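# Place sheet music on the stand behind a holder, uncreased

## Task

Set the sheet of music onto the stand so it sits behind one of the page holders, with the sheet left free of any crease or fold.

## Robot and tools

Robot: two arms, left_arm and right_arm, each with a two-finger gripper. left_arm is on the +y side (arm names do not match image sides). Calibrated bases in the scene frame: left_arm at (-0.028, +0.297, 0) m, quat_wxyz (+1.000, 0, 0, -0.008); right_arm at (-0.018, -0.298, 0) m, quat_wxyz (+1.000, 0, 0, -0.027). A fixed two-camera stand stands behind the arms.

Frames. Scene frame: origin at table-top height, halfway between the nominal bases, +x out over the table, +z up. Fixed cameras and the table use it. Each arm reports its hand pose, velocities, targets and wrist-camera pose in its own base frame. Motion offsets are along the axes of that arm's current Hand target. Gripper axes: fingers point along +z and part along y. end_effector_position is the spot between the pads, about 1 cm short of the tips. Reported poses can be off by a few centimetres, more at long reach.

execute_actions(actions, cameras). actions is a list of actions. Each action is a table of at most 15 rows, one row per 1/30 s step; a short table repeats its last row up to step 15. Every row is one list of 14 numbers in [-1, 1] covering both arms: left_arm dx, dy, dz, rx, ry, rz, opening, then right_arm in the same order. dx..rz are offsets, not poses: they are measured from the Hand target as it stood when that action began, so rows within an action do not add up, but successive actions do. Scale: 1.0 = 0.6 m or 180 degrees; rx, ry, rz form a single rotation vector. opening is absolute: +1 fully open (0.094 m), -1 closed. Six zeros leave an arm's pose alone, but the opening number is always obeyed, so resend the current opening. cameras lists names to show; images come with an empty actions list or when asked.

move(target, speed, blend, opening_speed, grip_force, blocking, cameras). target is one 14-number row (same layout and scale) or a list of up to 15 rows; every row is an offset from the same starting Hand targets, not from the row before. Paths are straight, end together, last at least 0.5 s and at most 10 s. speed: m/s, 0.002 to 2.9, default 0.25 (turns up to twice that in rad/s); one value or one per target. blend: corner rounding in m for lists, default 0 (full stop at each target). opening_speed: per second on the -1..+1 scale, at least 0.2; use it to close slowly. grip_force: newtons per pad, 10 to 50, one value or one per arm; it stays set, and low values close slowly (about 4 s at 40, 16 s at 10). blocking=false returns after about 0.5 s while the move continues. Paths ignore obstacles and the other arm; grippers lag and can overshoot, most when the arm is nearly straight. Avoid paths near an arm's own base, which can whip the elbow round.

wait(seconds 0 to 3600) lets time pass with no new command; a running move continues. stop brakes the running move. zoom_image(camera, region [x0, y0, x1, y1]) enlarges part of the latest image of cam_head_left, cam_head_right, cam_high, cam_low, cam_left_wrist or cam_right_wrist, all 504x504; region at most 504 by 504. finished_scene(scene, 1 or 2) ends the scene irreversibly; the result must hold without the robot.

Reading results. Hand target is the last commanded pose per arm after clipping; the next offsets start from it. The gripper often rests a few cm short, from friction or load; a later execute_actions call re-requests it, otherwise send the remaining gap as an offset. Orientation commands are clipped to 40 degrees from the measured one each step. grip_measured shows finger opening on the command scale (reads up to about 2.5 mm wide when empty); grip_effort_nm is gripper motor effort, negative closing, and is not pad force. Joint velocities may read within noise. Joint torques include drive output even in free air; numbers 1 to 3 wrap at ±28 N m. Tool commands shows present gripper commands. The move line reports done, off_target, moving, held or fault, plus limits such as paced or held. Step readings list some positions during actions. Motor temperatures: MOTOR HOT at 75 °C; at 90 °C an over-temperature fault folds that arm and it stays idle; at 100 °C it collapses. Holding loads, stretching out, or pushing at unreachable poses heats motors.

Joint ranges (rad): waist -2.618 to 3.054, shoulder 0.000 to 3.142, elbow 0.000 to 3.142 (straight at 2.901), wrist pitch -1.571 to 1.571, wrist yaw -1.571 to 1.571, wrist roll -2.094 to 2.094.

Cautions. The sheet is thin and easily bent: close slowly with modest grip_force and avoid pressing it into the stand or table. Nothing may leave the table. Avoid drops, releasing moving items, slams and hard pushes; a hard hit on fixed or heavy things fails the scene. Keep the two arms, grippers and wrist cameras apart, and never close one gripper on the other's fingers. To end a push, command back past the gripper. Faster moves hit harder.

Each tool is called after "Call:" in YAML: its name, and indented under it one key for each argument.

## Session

Call:
execute_actions:
  actions: []

Scene clock: 0.00 s.
left_arm: end_effector_position=(+0.2347, -0.1457, +0.4345) grip_measured=-0.995 grip_effort_nm=n/a end_effector_quat_wxyz=(+0.618, +0.165, +0.682, -0.355) | right_arm: end_effector_position=(+0.3837, +0.0010, +0.4072) grip_measured=+1.000 grip_effort_nm=n/a end_effector_quat_wxyz=(+0.707, +0.000, +0.707, +0.000)
Joint positions: left_arm=[-0.214 0.73 1.059 -0.312 0.544 -0.293 0] | right_arm=[0 1.047 1.047 0 0 0 0.094]
Joint velocities: within noise
Joint torques (N m): no reading
Motor temperatures (°C): left_arm=[24 23 22 26 22 22 22] | right_arm=[21 24 26 26 22 23 21]
Heat: left arm: 26 °C; right arm: 26 °C.
Hand target: left_arm +0.2318, -0.1451, +0.4402; +0.624, +0.168, +0.676, -0.354 | right_arm +0.3802, +0.0010, +0.4204; +0.719, +0.000, +0.695, +0.000
Tool commands: left_gripper/opening=-1.0 right_gripper/opening=+1.0
camera_calibration:
cam_left_wrist: T_world_to_cam=[[-0.63388, -0.71898, 0.28506, -0.07612], [-0.51372, 0.11587, -0.8501, 0.54754], [0.57817, -0.6853, -0.4428, 0.04463]] pos_world=[0.20723, -0.08759, 0.50693]

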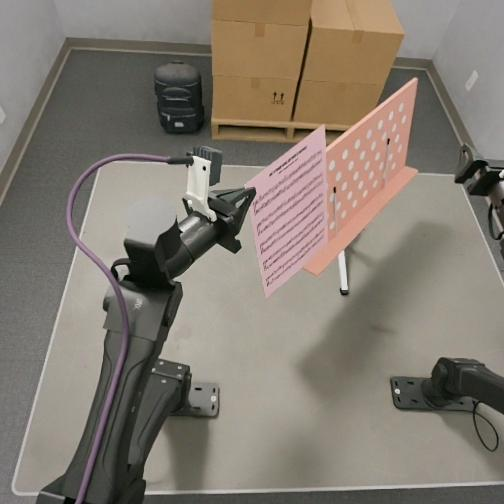

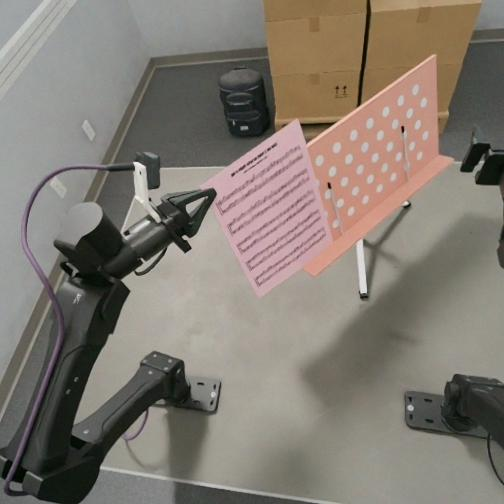

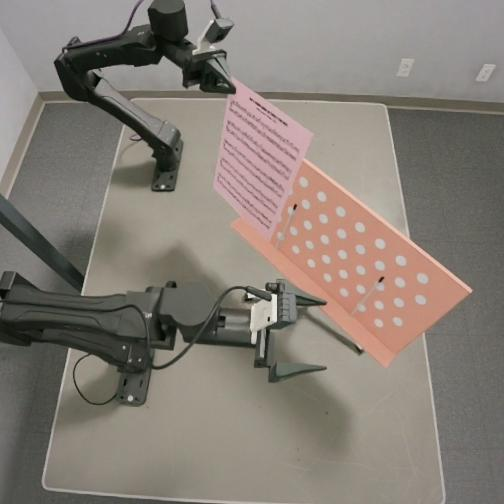

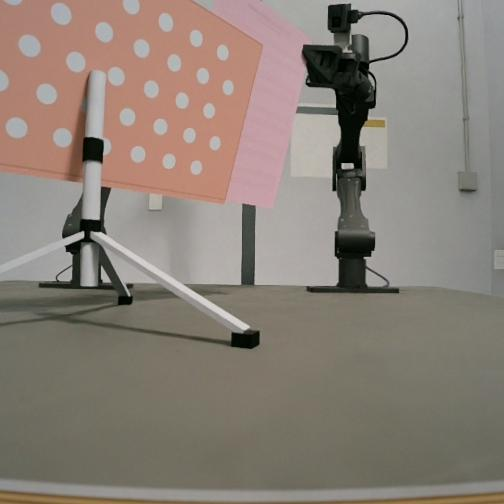

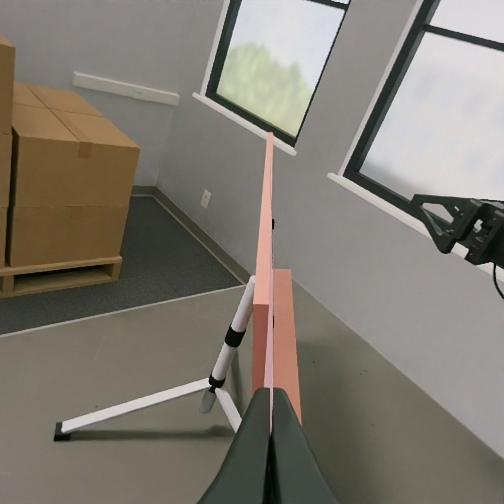

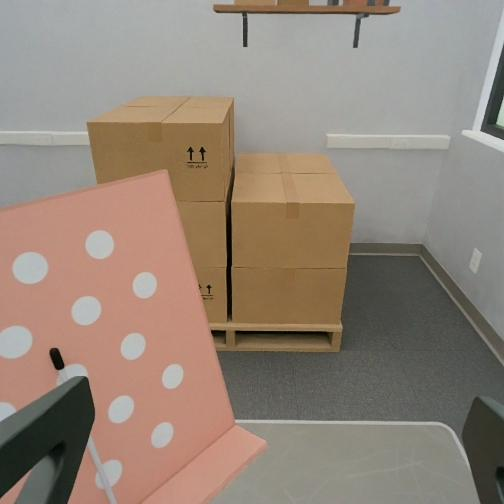

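Call:
zoom_image:
  camera: "cam_head_left"
  region: [290, 160, 400, 290]

Call:
zoom_image:
  camera: "cam_head_right"
  region: [290, 160, 400, 290]

Call:
zoom_image:
  camera: "cam_left_wrist"
  region: [220, 240, 320, 420]

Scaled by 3.877.

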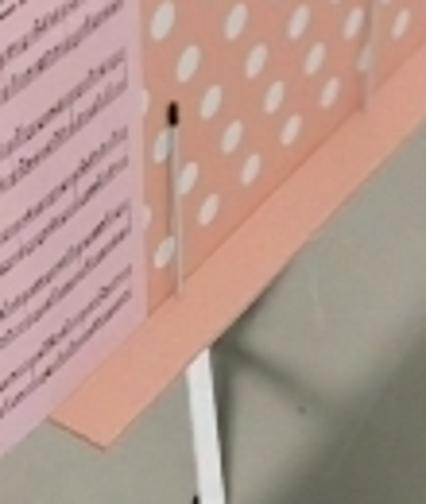

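Scaled by 3.877.

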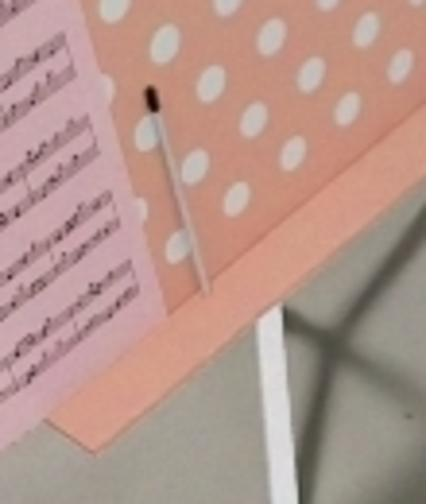

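Scaled by 2.800.

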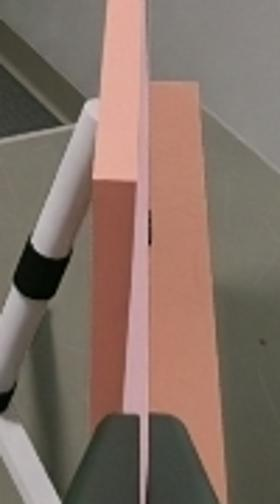

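Call:
move:
  target:
    - [-0.0467,0,-0.0333,0,0,0,-1, 0.1523,0.3675,-0.1563,-0.2681,0.1302,-0.0498,-0.2]
  speed: 0.2
  grip_force: [50,30]
  cameras: ["cam_right_wrist","cam_left_wrist","cam_head_left"]

Scene clock: 4.67 s.
left_arm: end_effector_position=(+0.2258, -0.1265, +0.4560) grip_measured=-0.995 grip_effort_nm=-0.26 end_effector_quat_wxyz=(+0.618, +0.167, +0.682, -0.354) | right_arm: end_effector_position=(+0.2897, +0.2173, +0.3110) grip_measured=-0.198 grip_effort_nm=-0.08 end_effector_quat_wxyz=(+0.492, -0.338, +0.771, +0.223)
Joint positions: left_arm=[-0.033 0.743 1.163 -0.4 0.727 -0.294 0] | right_arm=[0.483 1.086 1.107 -0.476 -0.322 -0.142 0.038]
Joint torques (N m): left_arm=[0.73 0.55 9.37 1.85 0.02 -0.06] | right_arm=[0.54 -1.83 10.43 1.72 -0.21 -0.09]
Heat: left arm: 27 °C; right arm: 28 °C.
Hand target: left_arm +0.2220, -0.1253, +0.4665; +0.624, +0.168, +0.676, -0.354 | right_arm +0.2896, +0.2215, +0.3259; +0.503, -0.344, +0.760, +0.228
Off the commanded pose: left_arm 0.011 m, 1 deg | right_arm 0.015 m, 2 deg.
grip_force (N): 50, 30
move: off_target (left_arm, right_arm)
cam_left_wrist: T_world_to_cam=[[-0.63591, -0.71843, 0.28193, -0.07223], [-0.51153, 0.11881, -0.85101, 0.55933], [0.57789, -0.68538, -0.44305, 0.0726]] pos_world=[0.19823, -0.06859, 0.52853]
cam_right_wrist: T_world_to_cam=[[0.77666, -0.62981, -0.0117, -0.08015], [-0.50308, -0.609, -0.61321, 0.50867], [0.37908, 0.48215, -0.78983, 0.12442]] pos_world=[0.27099, 0.19931, 0.40925]
Images, in order (width x height): cam_head_left 504x504, cam_left_wrist 504x504, cam_right_wrist 504x504.

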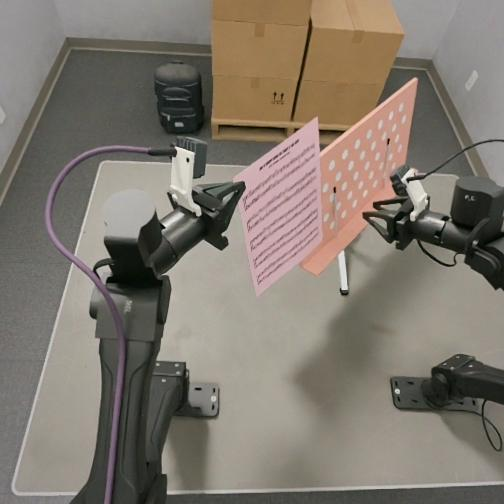

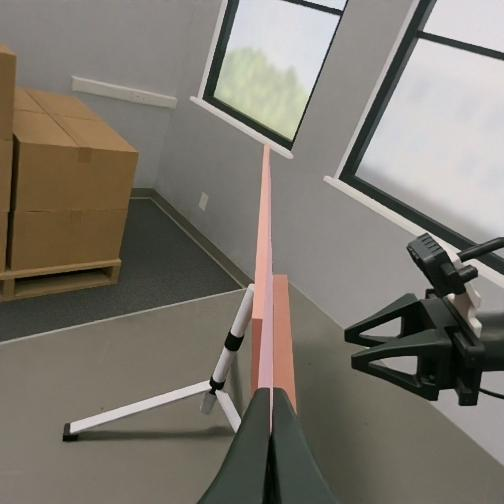

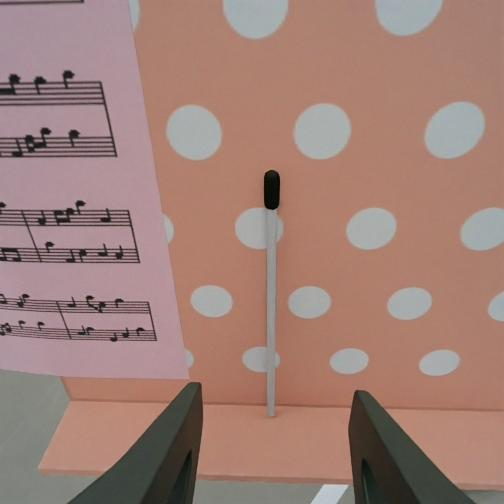

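Call:
move:
  target: [0,0,0,0,0,0,-1, -0.031,0.0018,0.11,0,-0.004,0,-0.2]
  speed: 0.15
  cameras: ["cam_right_wrist"]

Scene clock: 6.77 s.
left_arm: end_effector_position=(+0.2257, -0.1266, +0.4560) grip_measured=-0.995 grip_effort_nm=-0.26 end_effector_quat_wxyz=(+0.618, +0.167, +0.682, -0.354) | right_arm: end_effector_position=(+0.3282, +0.2677, +0.3001) grip_measured=-0.198 grip_effort_nm=-0.08 end_effector_quat_wxyz=(+0.489, -0.346, +0.768, +0.226)
Joint positions: left_arm=[-0.033 0.743 1.163 -0.4 0.728 -0.294 0] | right_arm=[0.575 1.303 1.194 -0.339 -0.254 -0.111 0.038]
Joint torques (N m): left_arm=[0.77 0.55 9.33 1.86 0.02 -0.05] | right_arm=[0.58 -3.21 10.63 1.98 -0.03 0.04]
Heat: left arm: 27 °C; right arm: 28 °C.
Hand target: left_arm +0.2219, -0.1253, +0.4665; +0.624, +0.168, +0.676, -0.354 | right_arm +0.3337, +0.2734, +0.3173; +0.508, -0.343, +0.756, +0.230
Off the commanded pose: left_arm 0.011 m, 1 deg | right_arm 0.019 m, 3 deg.
grip_force (N): 50, 30
move: off_target (right_arm)
cam_right_wrist: T_world_to_cam=[[0.78787, -0.61578, -0.00918, -0.08659], [-0.49168, -0.61997, -0.61147, 0.55073], [0.37084, 0.48627, -0.79122, 0.07899]] pos_world=[0.30971, 0.2497, 0.39846]

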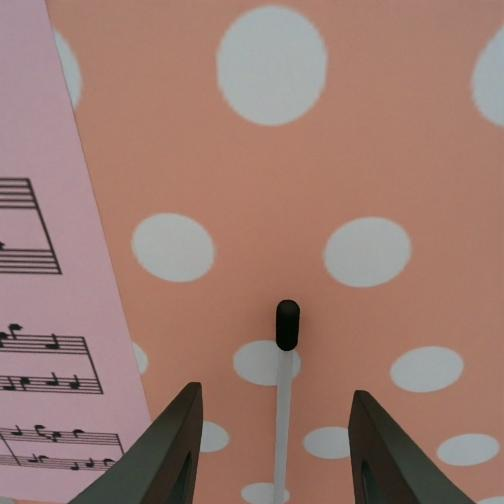

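Call:
move:
  target: [0,0,0,0,0,0,-1, 0.012,-0.0075,0.034,0,0,0,-0.2]
  speed: 0.1
  cameras: ["cam_right_wrist"]

Scene clock: 7.73 s.
left_arm: end_effector_position=(+0.2257, -0.1266, +0.4560) grip_measured=-0.995 grip_effort_nm=-0.26 end_effector_quat_wxyz=(+0.618, +0.167, +0.682, -0.354) | right_arm: end_effector_position=(+0.3415, +0.2762, +0.2890) grip_measured=-0.198 grip_effort_nm=-0.07 end_effector_quat_wxyz=(+0.489, -0.345, +0.769, +0.226)
Joint positions: left_arm=[-0.033 0.743 1.163 -0.4 0.728 -0.294 0] | right_arm=[0.575 1.36 1.194 -0.284 -0.253 -0.11 0.038]
Joint torques (N m): left_arm=[0.75 0.55 9.29 1.86 0.03 -0.06] | right_arm=[0.58 -3.6 9.47 2.16 -0.03 0.02]
Heat: left arm: 27 °C; right arm: 28 °C.
Hand target: left_arm +0.2219, -0.1253, +0.4666; +0.624, +0.168, +0.676, -0.354 | right_arm +0.3477, +0.2826, +0.3028; +0.508, -0.343, +0.756, +0.230
Off the commanded pose: left_arm 0.011 m, 1 deg | right_arm 0.017 m, 3 deg.
grip_force (N): 50, 30
move: off_target (right_arm)
cam_right_wrist: T_world_to_cam=[[0.78711, -0.61672, -0.01053, -0.09102], [-0.49374, -0.61974, -0.61004, 0.55597], [0.3697, 0.48537, -0.7923, 0.06204]] pos_world=[0.32321, 0.2583, 0.38736]

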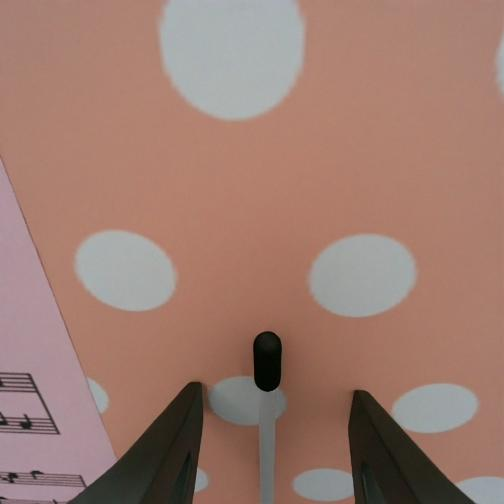

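Call:
move:
  target:
    - [0,0,0,0,0,0,-1, 0.0083,0.001,0.0075,0,0,0,-0.2]
    - [0,0,0,0,0,0,-1, 0.0083,0.001,0.0075,0,0,0,-1]
    - [0,0,0,0,0,0,-1, 0.0233,0.001,-0.0662,0,0,0,-1]
  speed: [0.05,0.05,0.07]
  cameras: ["cam_right_wrist","cam_left_wrist","cam_head_left"]

Scene clock: 12.10 s.
left_arm: end_effector_position=(+0.2257, -0.1266, +0.4559) grip_measured=-0.995 grip_effort_nm=-0.26 end_effector_quat_wxyz=(+0.618, +0.167, +0.682, -0.355) | right_arm: end_effector_position=(+0.3241, +0.2589, +0.2984) grip_measured=-0.924 grip_effort_nm=-0.65 end_effector_quat_wxyz=(+0.502, -0.346, +0.758, +0.231)
Joint positions: left_arm=[-0.033 0.743 1.163 -0.4 0.728 -0.294 0] | right_arm=[0.548 1.257 1.125 -0.286 -0.287 -0.122 0.004]
Joint torques (N m): left_arm=[0.73 0.55 9.37 1.85 0.03 -0.06] | right_arm=[-0.88 -6.83 6.97 1.58 -0.08 -0.02]
Heat: left arm: 28 °C; right arm: 30 °C.
Hand target: left_arm +0.2219, -0.1253, +0.4665; +0.624, +0.168, +0.676, -0.354 | right_arm +0.3196, +0.2513, +0.3050; +0.508, -0.342, +0.756, +0.230
Off the commanded pose: left_arm 0.011 m, 1 deg | right_arm 0.011 m, 1 deg.
grip_force (N): 50, 30
move: off_target (right_arm); target 2's new opening was sent with right_arm's hand 0.013 m and 3 deg from that target
cam_left_wrist: T_world_to_cam=[[-0.63605, -0.7182, 0.28217, -0.07228], [-0.51179, 0.11898, -0.85083, 0.55921], [0.5775, -0.68558, -0.44325, 0.07273]] pos_world=[0.19822, -0.06859, 0.52843]
cam_right_wrist: T_world_to_cam=[[0.79306, -0.60914, -0.00195, -0.09429], [-0.47057, -0.61061, -0.63696, 0.54053], [0.38681, 0.50606, -0.77089, 0.06707]] pos_world=[0.30319, 0.23868, 0.39582]
Images, in order (width x height): cam_head_left 504x504, cam_left_wrist 504x504, cam_right_wrist 504x504.

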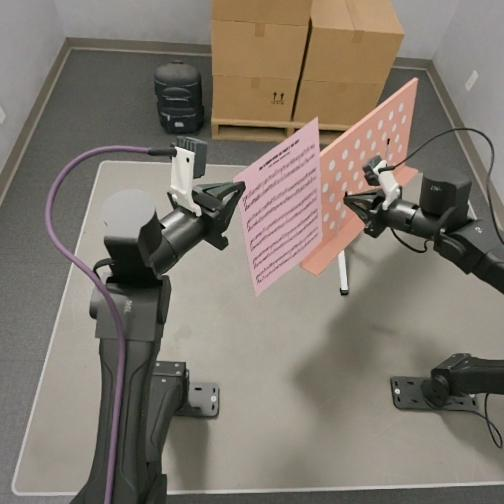

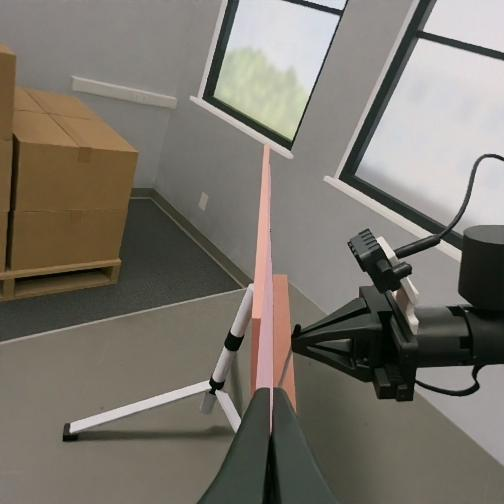

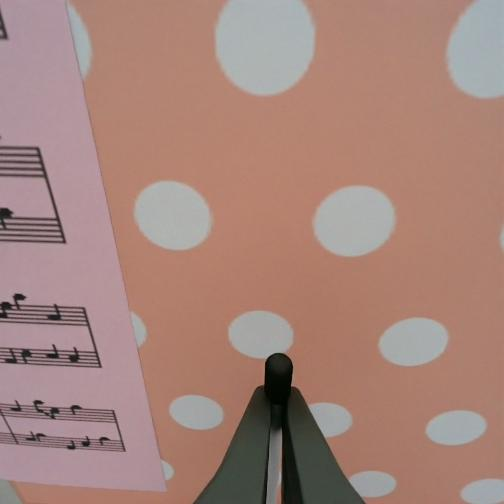

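Call:
move:
  target: [0.0028,0.0053,0.1296,-0.0016,-0.0064,-0.0093,-1, 0,0,0,0,0,0,-1]
  speed: 0.08
  cameras: ["cam_right_wrist","cam_left_wrist","cam_head_left"]

Scene clock: 15.33 s.
left_arm: end_effector_position=(+0.2826, -0.1763, +0.4471) grip_measured=-0.995 grip_effort_nm=-0.26 end_effector_quat_wxyz=(+0.610, +0.151, +0.690, -0.359) | right_arm: end_effector_position=(+0.3240, +0.2590, +0.2984) grip_measured=-0.924 grip_effort_nm=-0.65 end_effector_quat_wxyz=(+0.502, -0.347, +0.758, +0.231)
Joint positions: left_arm=[-0.349 0.941 1.171 -0.227 0.398 -0.318 0] | right_arm=[0.548 1.257 1.125 -0.286 -0.288 -0.122 0.004]
Joint torques (N m): left_arm=[-0.73 -1.09 10.35 2.26 -0.06 -0.04] | right_arm=[-0.85 -6.8 6.95 1.57 -0.08 -0.02]
Heat: left arm: 29 °C; right arm: 30 °C.
Hand target: left_arm +0.2803, -0.1769, +0.4663; +0.626, +0.153, +0.673, -0.363 | right_arm +0.3196, +0.2514, +0.3050; +0.508, -0.343, +0.756, +0.230
Off the commanded pose: left_arm 0.019 m, 3 deg | right_arm 0.011 m, 1 deg.
grip_force (N): 50, 30
move: off_target (left_arm)
cam_left_wrist: T_world_to_cam=[[-0.61664, -0.72088, 0.31637, -0.0906], [-0.54129, 0.09645, -0.83529, 0.58417], [0.57163, -0.68632, -0.44968, 0.0062]] pos_world=[0.25679, -0.1174, 0.5194]
cam_right_wrist: T_world_to_cam=[[0.79335, -0.60877, -0.00173, -0.09456], [-0.47017, -0.61091, -0.63697, 0.54049], [0.38671, 0.50616, -0.77089, 0.06708]] pos_world=[0.30319, 0.23868, 0.39582]
Images, in order (width x height): cam_head_left 504x504, cam_left_wrist 504x504, cam_right_wrist 504x504.

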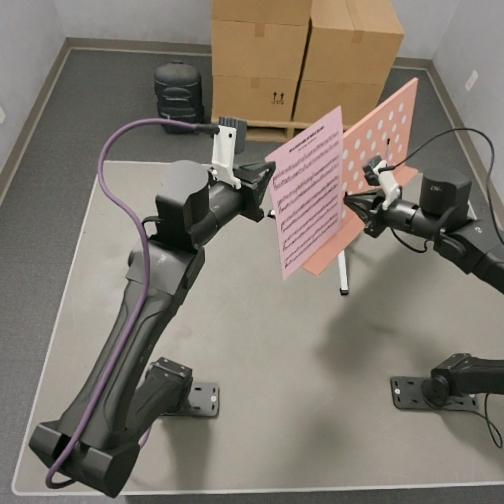

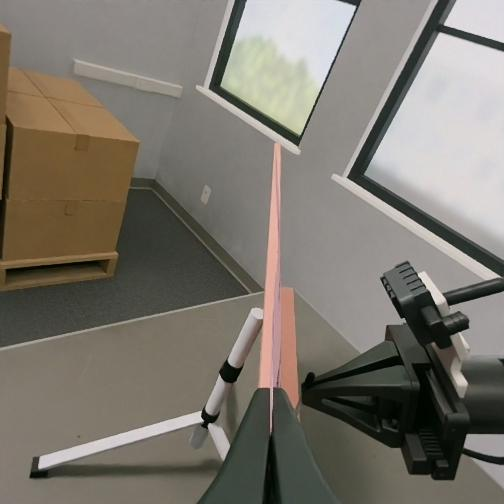

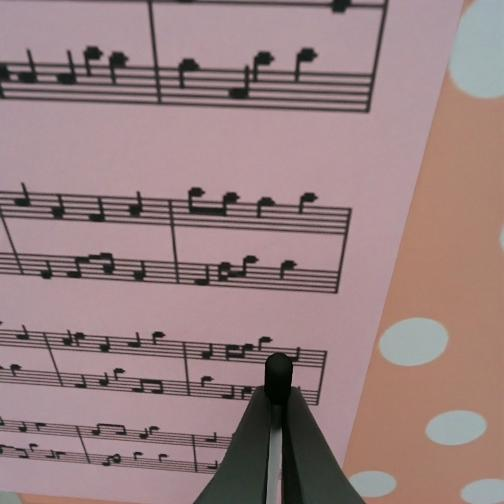

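Call:
zoom_image:
  camera: "cam_left_wrist"
  region: [210, 130, 350, 450]

Call:
zoom_image:
  camera: "cam_head_left"
  region: [250, 90, 400, 290]

Scaled by 1.575.

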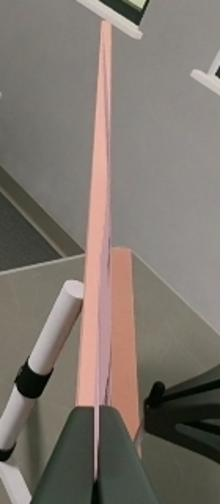

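Scaled by 2.520.

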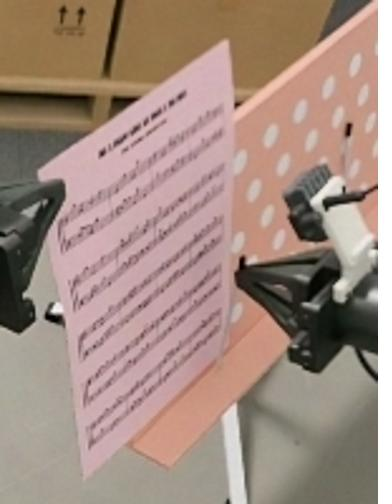

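Call:
move:
  target: [0.0098,-0.0038,0.144,0,-0.004,0,-1, 0,0,0,0,0,0,-1]
  speed: 0.1
  cameras: ["cam_right_wrist","cam_left_wrist","cam_head_left"]

Call:
zoom_image:
  camera: "cam_left_wrist"
  region: [210, 130, 350, 450]

Call:
zoom_image:
  camera: "cam_head_left"
  region: [270, 80, 420, 290]

Call:
zoom_image:
  camera: "cam_right_wrist"
  region: [0, 380, 240, 504]

Scene clock: 17.50 s.
left_arm: end_effector_position=(+0.3411, -0.2367, +0.4469) grip_measured=-0.995 grip_effort_nm=-0.26 end_effector_quat_wxyz=(+0.615, +0.150, +0.685, -0.360) | right_arm: end_effector_position=(+0.3240, +0.2590, +0.2984) grip_measured=-0.924 grip_effort_nm=-0.65 end_effector_quat_wxyz=(+0.502, -0.347, +0.758, +0.231)
Joint positions: left_arm=[-0.507 1.212 1.282 -0.053 0.238 -0.318 0] | right_arm=[0.548 1.257 1.125 -0.286 -0.288 -0.122 0.004]
Joint torques (N m): left_arm=[-0.73 -2.92 10.96 2.29 -0.03 0.01] | right_arm=[-0.88 -6.82 6.98 1.58 -0.08 -0.03]
Heat: left arm: 29 °C; right arm: 30 °C.
Hand target: left_arm +0.3409, -0.2387, +0.4656; +0.630, +0.151, +0.669, -0.364 | right_arm +0.3196, +0.2514, +0.3050; +0.508, -0.343, +0.756, +0.230
Off the commanded pose: left_arm 0.019 m, 3 deg | right_arm 0.011 m, 1 deg.
grip_force (N): 50, 30
move: off_target (left_arm)
cam_left_wrist: T_world_to_cam=[[-0.61782, -0.72076, 0.31432, -0.09659], [-0.53203, 0.08883, -0.84205, 0.61962], [0.579, -0.68747, -0.43835, -0.07658]] pos_world=[0.31432, -0.1773, 0.51855]
cam_right_wrist: T_world_to_cam=[[0.79335, -0.60877, -0.00173, -0.09456], [-0.47017, -0.61091, -0.63697, 0.54049], [0.38671, 0.50616, -0.77089, 0.06708]] pos_world=[0.30319, 0.23868, 0.39582]
Images, in order (width x height): cam_head_left 504x504, cam_left_wrist 504x504, cam_right_wrist 504x504.

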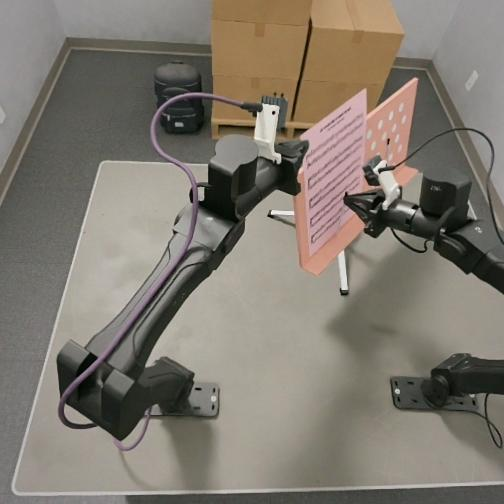

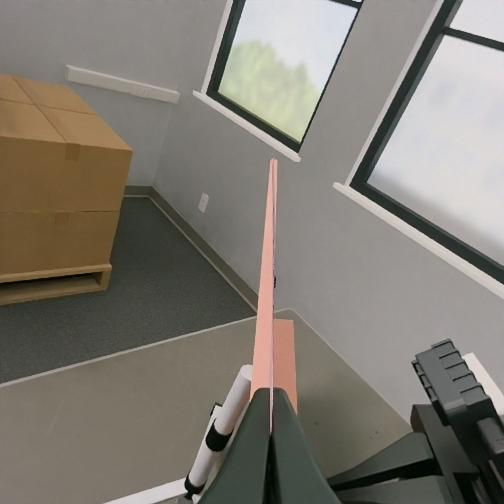

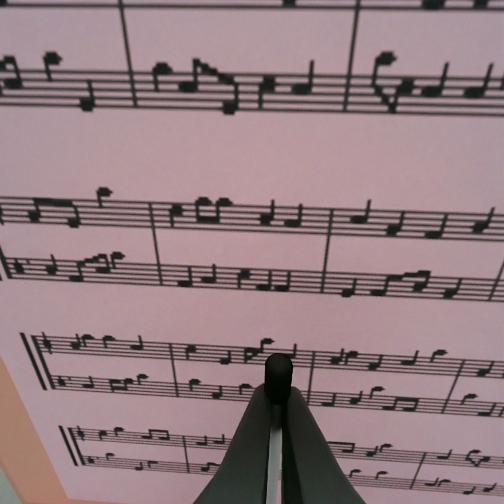

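Scaled by 1.575.

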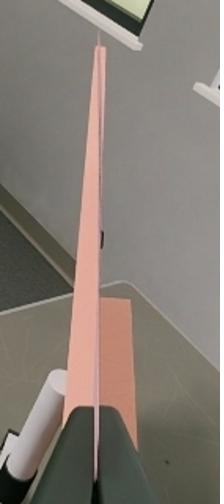

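Scaled by 2.400.

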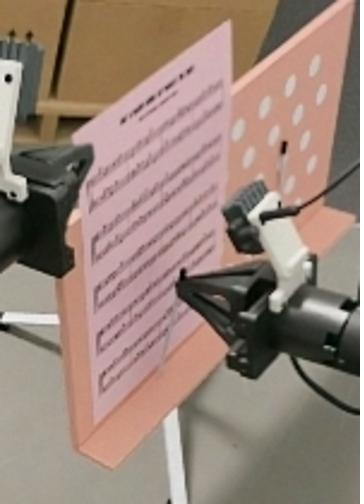

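Scaled by 2.100.

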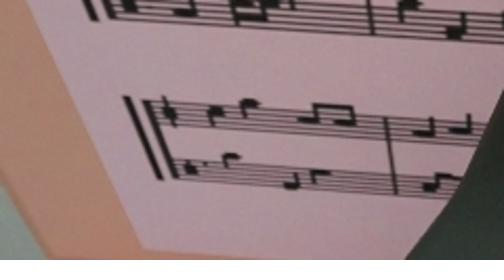

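Call:
zoom_image:
  camera: "cam_head_left"
  region: [290, 225, 350, 285]

Call:
zoom_image:
  camera: "cam_right_wrist"
  region: [0, 440, 120, 504]

Scaled by 8.400.

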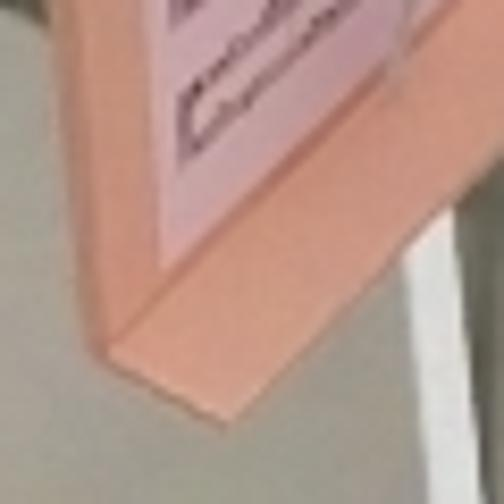

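Scaled by 4.200.

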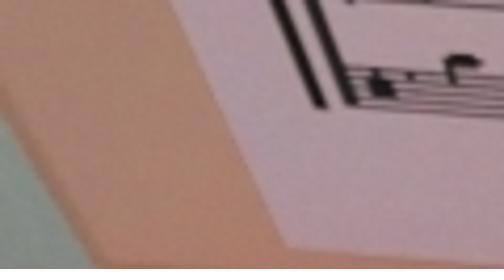

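Call:
move:
  target: [0.0367,0,0,0,0.004,0,-1, 0,0,0,0,0,0,-1]
  speed: 0.05
  cameras: ["cam_right_wrist","cam_left_wrist","cam_head_left"]

Call:
zoom_image:
  camera: "cam_head_left"
  region: [290, 225, 350, 285]

Call:
zoom_image:
  camera: "cam_left_wrist"
  region: [210, 130, 350, 450]

Call:
zoom_image:
  camera: "cam_right_wrist"
  region: [0, 440, 120, 504]

Scene clock: 19.83 s.
left_arm: end_effector_position=(+0.3395, -0.2434, +0.4451) grip_measured=-0.995 grip_effort_nm=-0.26 end_effector_quat_wxyz=(+0.622, +0.151, +0.677, -0.363) | right_arm: end_effector_position=(+0.3240, +0.2590, +0.2984) grip_measured=-0.924 grip_effort_nm=-0.65 end_effector_quat_wxyz=(+0.502, -0.347, +0.758, +0.231)
Joint positions: left_arm=[-0.532 1.212 1.252 -0.002 0.216 -0.318 0] | right_arm=[0.548 1.257 1.125 -0.286 -0.288 -0.122 0.004]
Joint torques (N m): left_arm=[-0.72 -4.19 6.24 2.26 -0.08 0.06] | right_arm=[-0.87 -6.8 6.95 1.57 -0.09 -0.03]
Heat: left arm: 29 °C; right arm: 30 °C.
Hand target: left_arm +0.3374, -0.2444, +0.4446; +0.626, +0.153, +0.673, -0.363 | right_arm +0.3196, +0.2514, +0.3050; +0.508, -0.343, +0.756, +0.230
Off the commanded pose: left_arm 0.002 m, 1 deg | right_arm 0.011 m, 1 deg.
grip_force (N): 50, 30
move: done
cam_left_wrist: T_world_to_cam=[[-0.62609, -0.71509, 0.3109, -0.09617], [-0.51599, 0.08102, -0.85276, 0.6152], [0.58461, -0.69432, -0.4197, -0.09293]] pos_world=[0.31155, -0.18313, 0.51551]
cam_right_wrist: T_world_to_cam=[[0.79335, -0.60877, -0.00173, -0.09456], [-0.47017, -0.61091, -0.63697, 0.54049], [0.38671, 0.50616, -0.77089, 0.06708]] pos_world=[0.30319, 0.23868, 0.39582]
Images, in order (width x height): cam_head_left 504x504, cam_left_wrist 504x504, cam_right_wrist 504x504.

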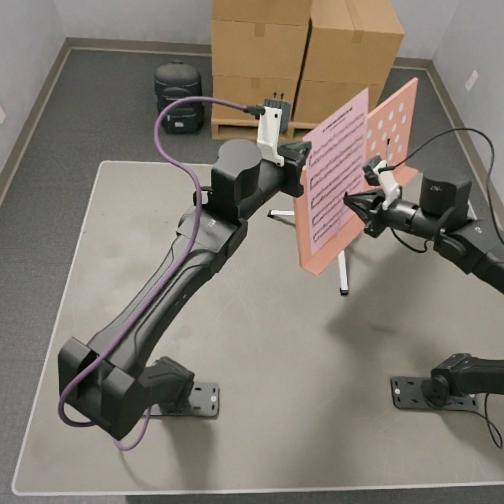

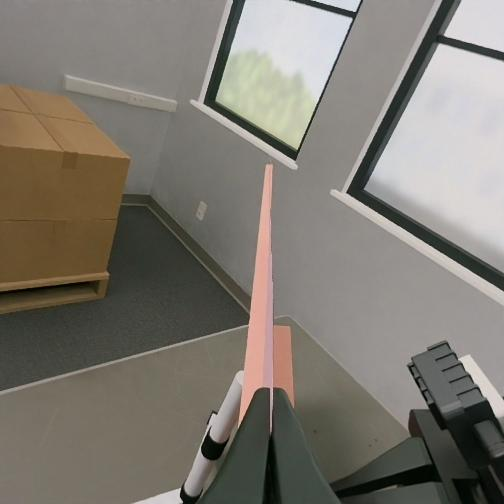

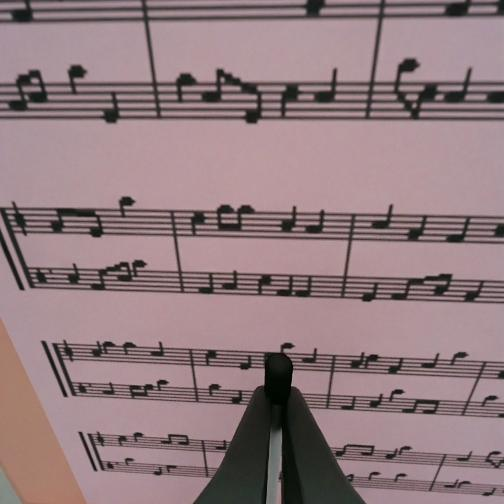

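Scaled by 8.400.

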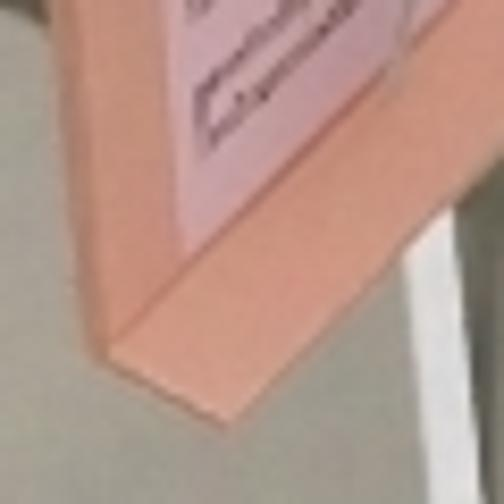

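Scaled by 1.575.

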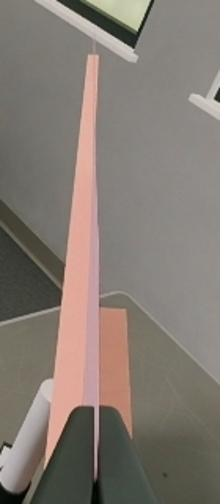

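Scaled by 4.200.

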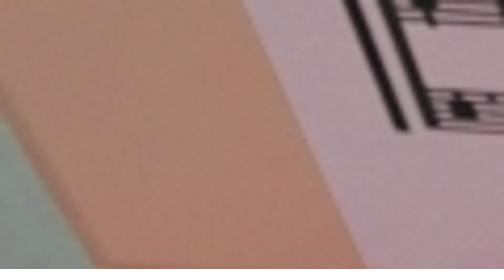

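Call:
move:
  target: [0.0158,0.0067,-0.005,0,0.009,0,-1, 0,0,0,0,0,0,-1]
  speed: 0.05
  cameras: ["cam_right_wrist","cam_left_wrist","cam_head_left"]

Call:
zoom_image:
  camera: "cam_head_left"
  region: [290, 225, 350, 285]

Call:
zoom_image:
  camera: "cam_left_wrist"
  region: [210, 130, 350, 450]

Scene clock: 20.90 s.
left_arm: end_effector_position=(+0.3399, -0.2452, +0.4353) grip_measured=-0.995 grip_effort_nm=-0.26 end_effector_quat_wxyz=(+0.614, +0.154, +0.683, -0.363) | right_arm: end_effector_position=(+0.3240, +0.2590, +0.2984) grip_measured=-0.924 grip_effort_nm=-0.65 end_effector_quat_wxyz=(+0.502, -0.347, +0.758, +0.231)
Joint positions: left_arm=[-0.532 1.212 1.232 -0.001 0.223 -0.317 0] | right_arm=[0.548 1.257 1.125 -0.286 -0.288 -0.122 0.004]
Joint torques (N m): left_arm=[0.44 -5.11 6.13 2.13 0.06 0.07] | right_arm=[-0.88 -6.83 6.97 1.57 -0.09 -0.02]
Heat: left arm: 29 °C; right arm: 30 °C.
Hand target: left_arm +0.3363, -0.2419, +0.4341; +0.616, +0.158, +0.682, -0.361 | right_arm +0.3196, +0.2514, +0.3050; +0.508, -0.343, +0.756, +0.230
Off the commanded pose: left_arm 0.005 m, 1 deg | right_arm 0.011 m, 1 deg.
grip_force (N): 50, 30
move: done
cam_left_wrist: T_world_to_cam=[[-0.62656, -0.71386, 0.31276, -0.09454], [-0.52863, 0.09438, -0.84359, 0.61081], [0.57269, -0.69389, -0.4365, -0.08703]] pos_world=[0.3135, -0.18553, 0.50685]
cam_right_wrist: T_world_to_cam=[[0.79335, -0.60877, -0.00173, -0.09456], [-0.47017, -0.61091, -0.63697, 0.54049], [0.38671, 0.50616, -0.77089, 0.06708]] pos_world=[0.30319, 0.23868, 0.39582]
Images, in order (width x height): cam_head_left 504x504, cam_left_wrist 504x504, cam_right_wrist 504x504.

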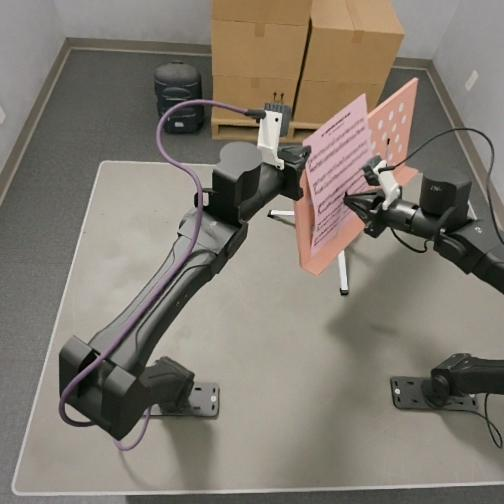

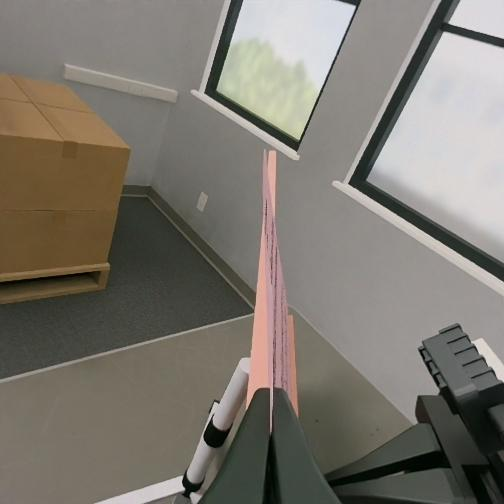

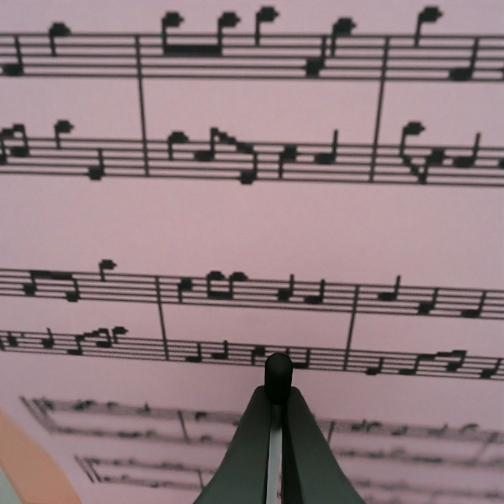

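Scaled by 8.400.

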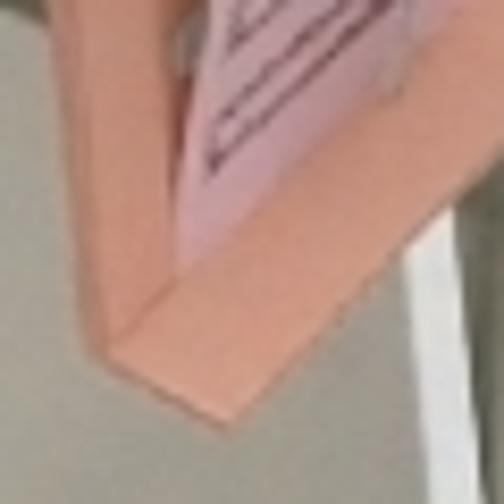

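Scaled by 1.575.

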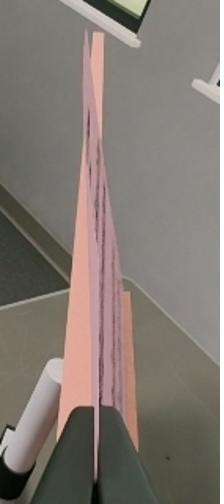

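Call:
move:
  target: [-0.0217,0,0,0,-0.004,0,-1, 0,0,0,0,0,0,-1]
  speed: 0.06
  cameras: ["cam_right_wrist","cam_left_wrist","cam_head_left"]

Call:
zoom_image:
  camera: "cam_head_left"
  region: [290, 225, 350, 285]

Call:
zoom_image:
  camera: "cam_left_wrist"
  region: [210, 130, 350, 450]

Scene clock: 21.83 s.
left_arm: end_effector_position=(+0.3415, -0.2426, +0.4334) grip_measured=-0.995 grip_effort_nm=-0.26 end_effector_quat_wxyz=(+0.612, +0.153, +0.686, -0.362) | right_arm: end_effector_position=(+0.3240, +0.2590, +0.2984) grip_measured=-0.924 grip_effort_nm=-0.65 end_effector_quat_wxyz=(+0.502, -0.347, +0.758, +0.231)
Joint positions: left_arm=[-0.521 1.212 1.232 -0.009 0.232 -0.317 0] | right_arm=[0.548 1.257 1.125 -0.286 -0.288 -0.122 0.004]
Joint torques (N m): left_arm=[0.69 -4.23 10.04 1.95 0.08 0.07] | right_arm=[-0.87 -6.82 6.95 1.57 -0.08 -0.03]
Heat: left arm: 30 °C; right arm: 30 °C.
Hand target: left_arm +0.3388, -0.2389, +0.4465; +0.621, +0.156, +0.678, -0.362 | right_arm +0.3196, +0.2514, +0.3050; +0.508, -0.343, +0.756, +0.230
Off the commanded pose: left_arm 0.014 m, 1 deg | right_arm 0.011 m, 1 deg.
grip_force (N): 50, 30
move: off_target (left_arm)
cam_left_wrist: T_world_to_cam=[[-0.62284, -0.71656, 0.31403, -0.09347], [-0.53454, 0.09668, -0.83959, 0.61063], [0.57126, -0.69079, -0.44325, -0.0828]] pos_world=[0.31549, -0.18321, 0.50533]
cam_right_wrist: T_world_to_cam=[[0.79335, -0.60877, -0.00173, -0.09456], [-0.47017, -0.61091, -0.63697, 0.54049], [0.38671, 0.50616, -0.77089, 0.06708]] pos_world=[0.30319, 0.23868, 0.39582]
Images, in order (width x height): cam_head_left 504x504, cam_left_wrist 504x504, cam_right_wrist 504x504.

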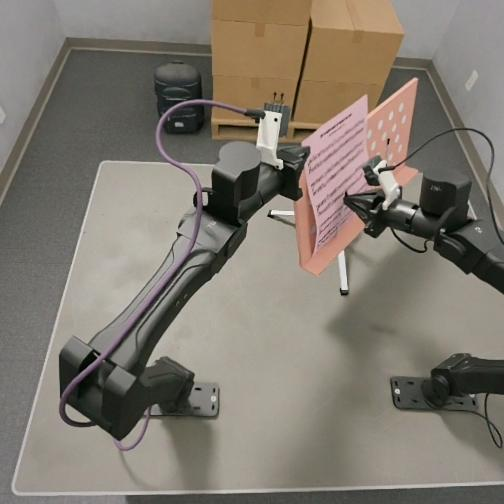

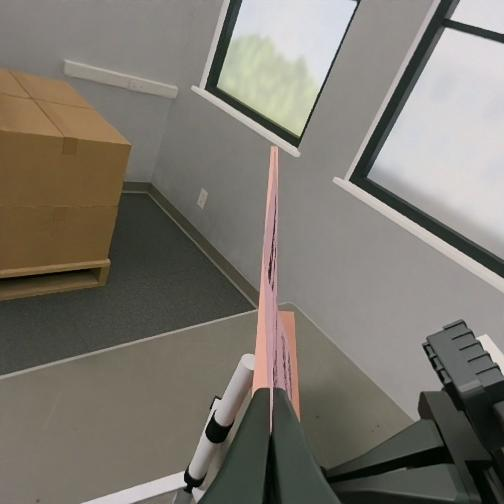

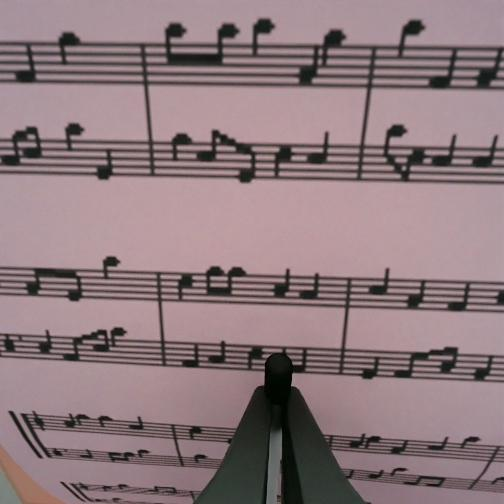

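Scaled by 8.400.

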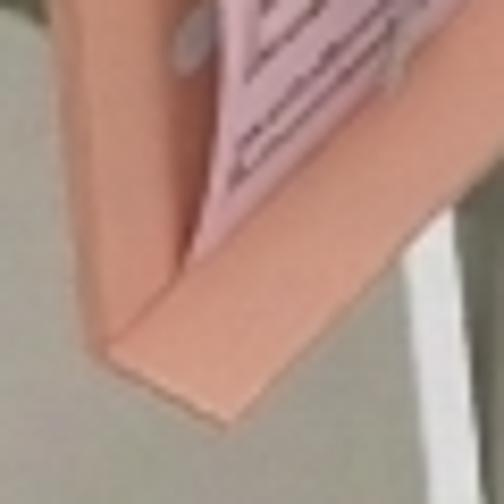

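Scaled by 1.575.

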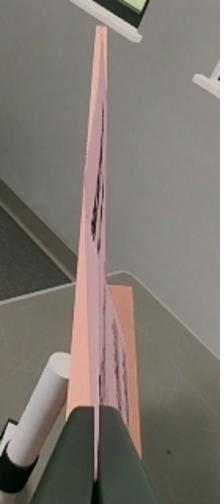

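Call:
move:
  target: [-0.0133,0,0,0,-0.003,0,-1, 0,0,0,0,0,0,-1]
  speed: 0.06
  cameras: ["cam_left_wrist","cam_head_left"]

Call:
zoom_image:
  camera: "cam_head_left"
  region: [270, 80, 420, 290]

Call:
zoom_image:
  camera: "cam_left_wrist"
  region: [210, 130, 350, 450]

Scene clock: 22.57 s.
left_arm: end_effector_position=(+0.3417, -0.2402, +0.4384) grip_measured=-0.995 grip_effort_nm=-0.26 end_effector_quat_wxyz=(+0.614, +0.152, +0.685, -0.362) | right_arm: end_effector_position=(+0.3240, +0.2590, +0.2984) grip_measured=-0.924 grip_effort_nm=-0.65 end_effector_quat_wxyz=(+0.502, -0.347, +0.758, +0.231)
Joint positions: left_arm=[-0.513 1.212 1.247 -0.019 0.238 -0.317 0] | right_arm=[0.548 1.257 1.125 -0.286 -0.288 -0.122 0.004]
Joint torques (N m): left_arm=[0.73 -3.81 10.97 1.94 0.05 0.05] | right_arm=[-0.85 -6.8 6.97 1.57 -0.08 -0.03]
Heat: left arm: 30 °C; right arm: 30 °C.
Hand target: left_arm +0.3402, -0.2370, +0.4541; +0.624, +0.154, +0.675, -0.362 | right_arm +0.3196, +0.2514, +0.3050; +0.508, -0.343, +0.756, +0.230
Off the commanded pose: left_arm 0.016 m, 2 deg | right_arm 0.011 m, 1 deg.
grip_force (N): 50, 30
move: off_target (left_arm)
cam_left_wrist: T_world_to_cam=[[-0.62282, -0.71703, 0.313, -0.09285], [-0.5311, 0.09371, -0.84211, 0.61391], [0.57449, -0.69071, -0.43918, -0.08196]] pos_world=[0.31531, -0.18072, 0.51004]
Images, in order (width x height): cam_head_left 504x504, cam_left_wrist 504x504.

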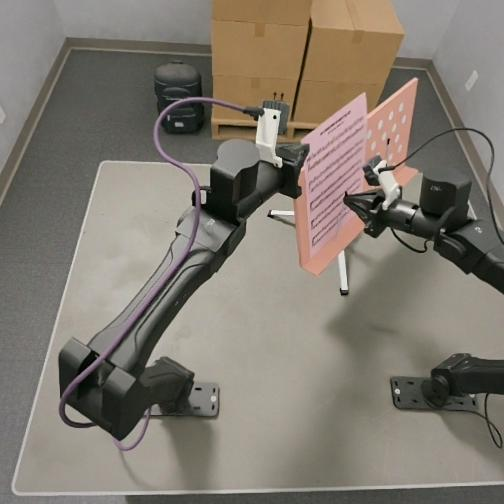

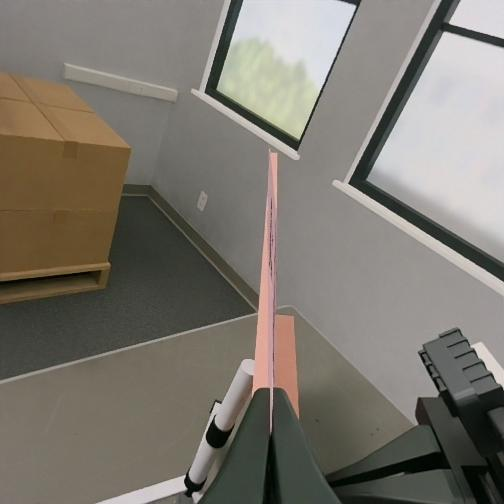

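Scaled by 2.400.

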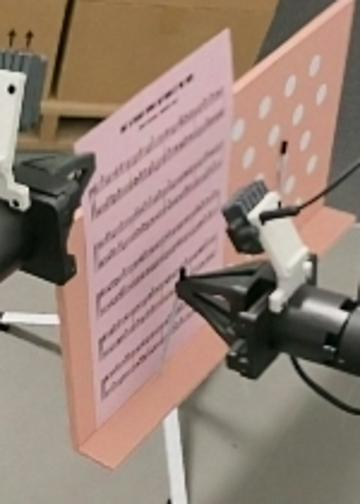

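Scaled by 1.575.

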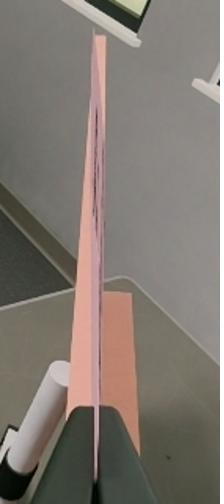

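Call:
move:
  target:
    - [0,0,0,0,0,0,-1, -0.0147,0,0.0715,0,0,0,-1]
    - [0,0,0,0,0,0,-0.65, -0.0147,0,0.0715,0,0,0,-1]
  speed: 0.06
  opening_speed: 0.4
  cameras: ["cam_left_wrist","cam_head_left","cam_right_wrist"]

Call:
zoom_image:
  camera: "cam_head_left"
  region: [270, 80, 420, 290]

Call:
zoom_image:
  camera: "cam_left_wrist"
  region: [200, 130, 360, 500]

Scene clock: 25.07 s.
left_arm: end_effector_position=(+0.3417, -0.2403, +0.4381) grip_measured=-0.653 grip_effort_nm=0.16 end_effector_quat_wxyz=(+0.614, +0.153, +0.685, -0.362) | right_arm: end_effector_position=(+0.3406, +0.2792, +0.2925) grip_measured=-0.926 grip_effort_nm=-0.65 end_effector_quat_wxyz=(+0.503, -0.348, +0.756, +0.232)
Joint positions: left_arm=[-0.513 1.212 1.247 -0.021 0.238 -0.317 0.016] | right_arm=[0.578 1.349 1.166 -0.228 -0.263 -0.113 0.003]
Joint torques (N m): left_arm=[0.72 -3.82 10.95 2 0.02 0.05] | right_arm=[0.61 -2.41 10.06 1.83 0.12 0.07]
Heat: left arm: 30 °C; right arm: 30 °C.
Hand target: left_arm +0.3402, -0.2370, +0.4541; +0.624, +0.154, +0.675, -0.362 | right_arm +0.3480, +0.2837, +0.2968; +0.508, -0.342, +0.756, +0.230
Off the commanded pose: left_arm 0.016 m, 2 deg | right_arm 0.010 m, 1 deg.
grip_force (N): 50, 30
move: done; target 2's new opening was sent with left_arm's hand 0.016 m and 2 deg from that target
cam_left_wrist: T_world_to_cam=[[-0.62277, -0.71695, 0.31329, -0.093], [-0.53191, 0.09431, -0.84154, 0.61381], [0.57379, -0.69072, -0.44008, -0.08144]] pos_world=[0.3153, -0.18082, 0.50984]
cam_right_wrist: T_world_to_cam=[[0.79538, -0.60611, 0.00061, -0.09745], [-0.46598, -0.61214, -0.63887, 0.55639], [0.38759, 0.50786, -0.76932, 0.04459]] pos_world=[0.3195, 0.25887, 0.38982]
Images, in order (width x height): cam_head_left 504x504, cam_left_wrist 504x504, cam_right_wrist 504x504.

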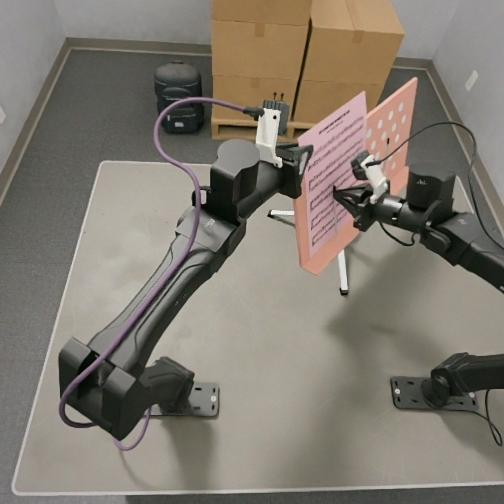

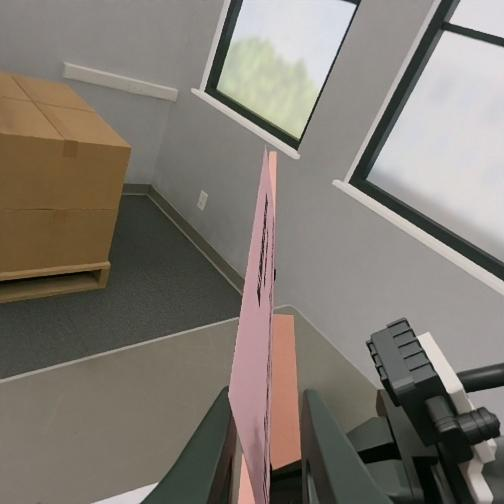

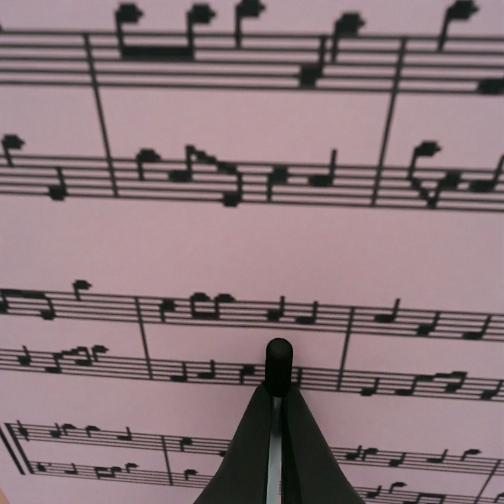

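Scaled by 2.400.

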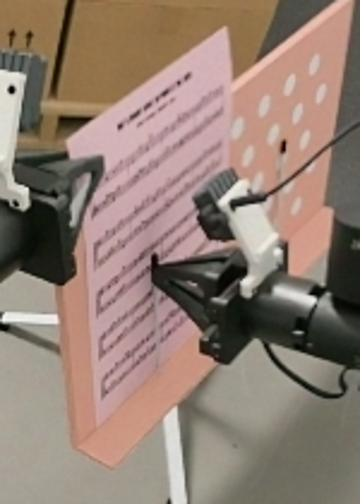

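Scaled by 1.362.

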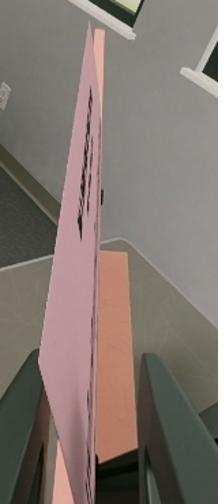

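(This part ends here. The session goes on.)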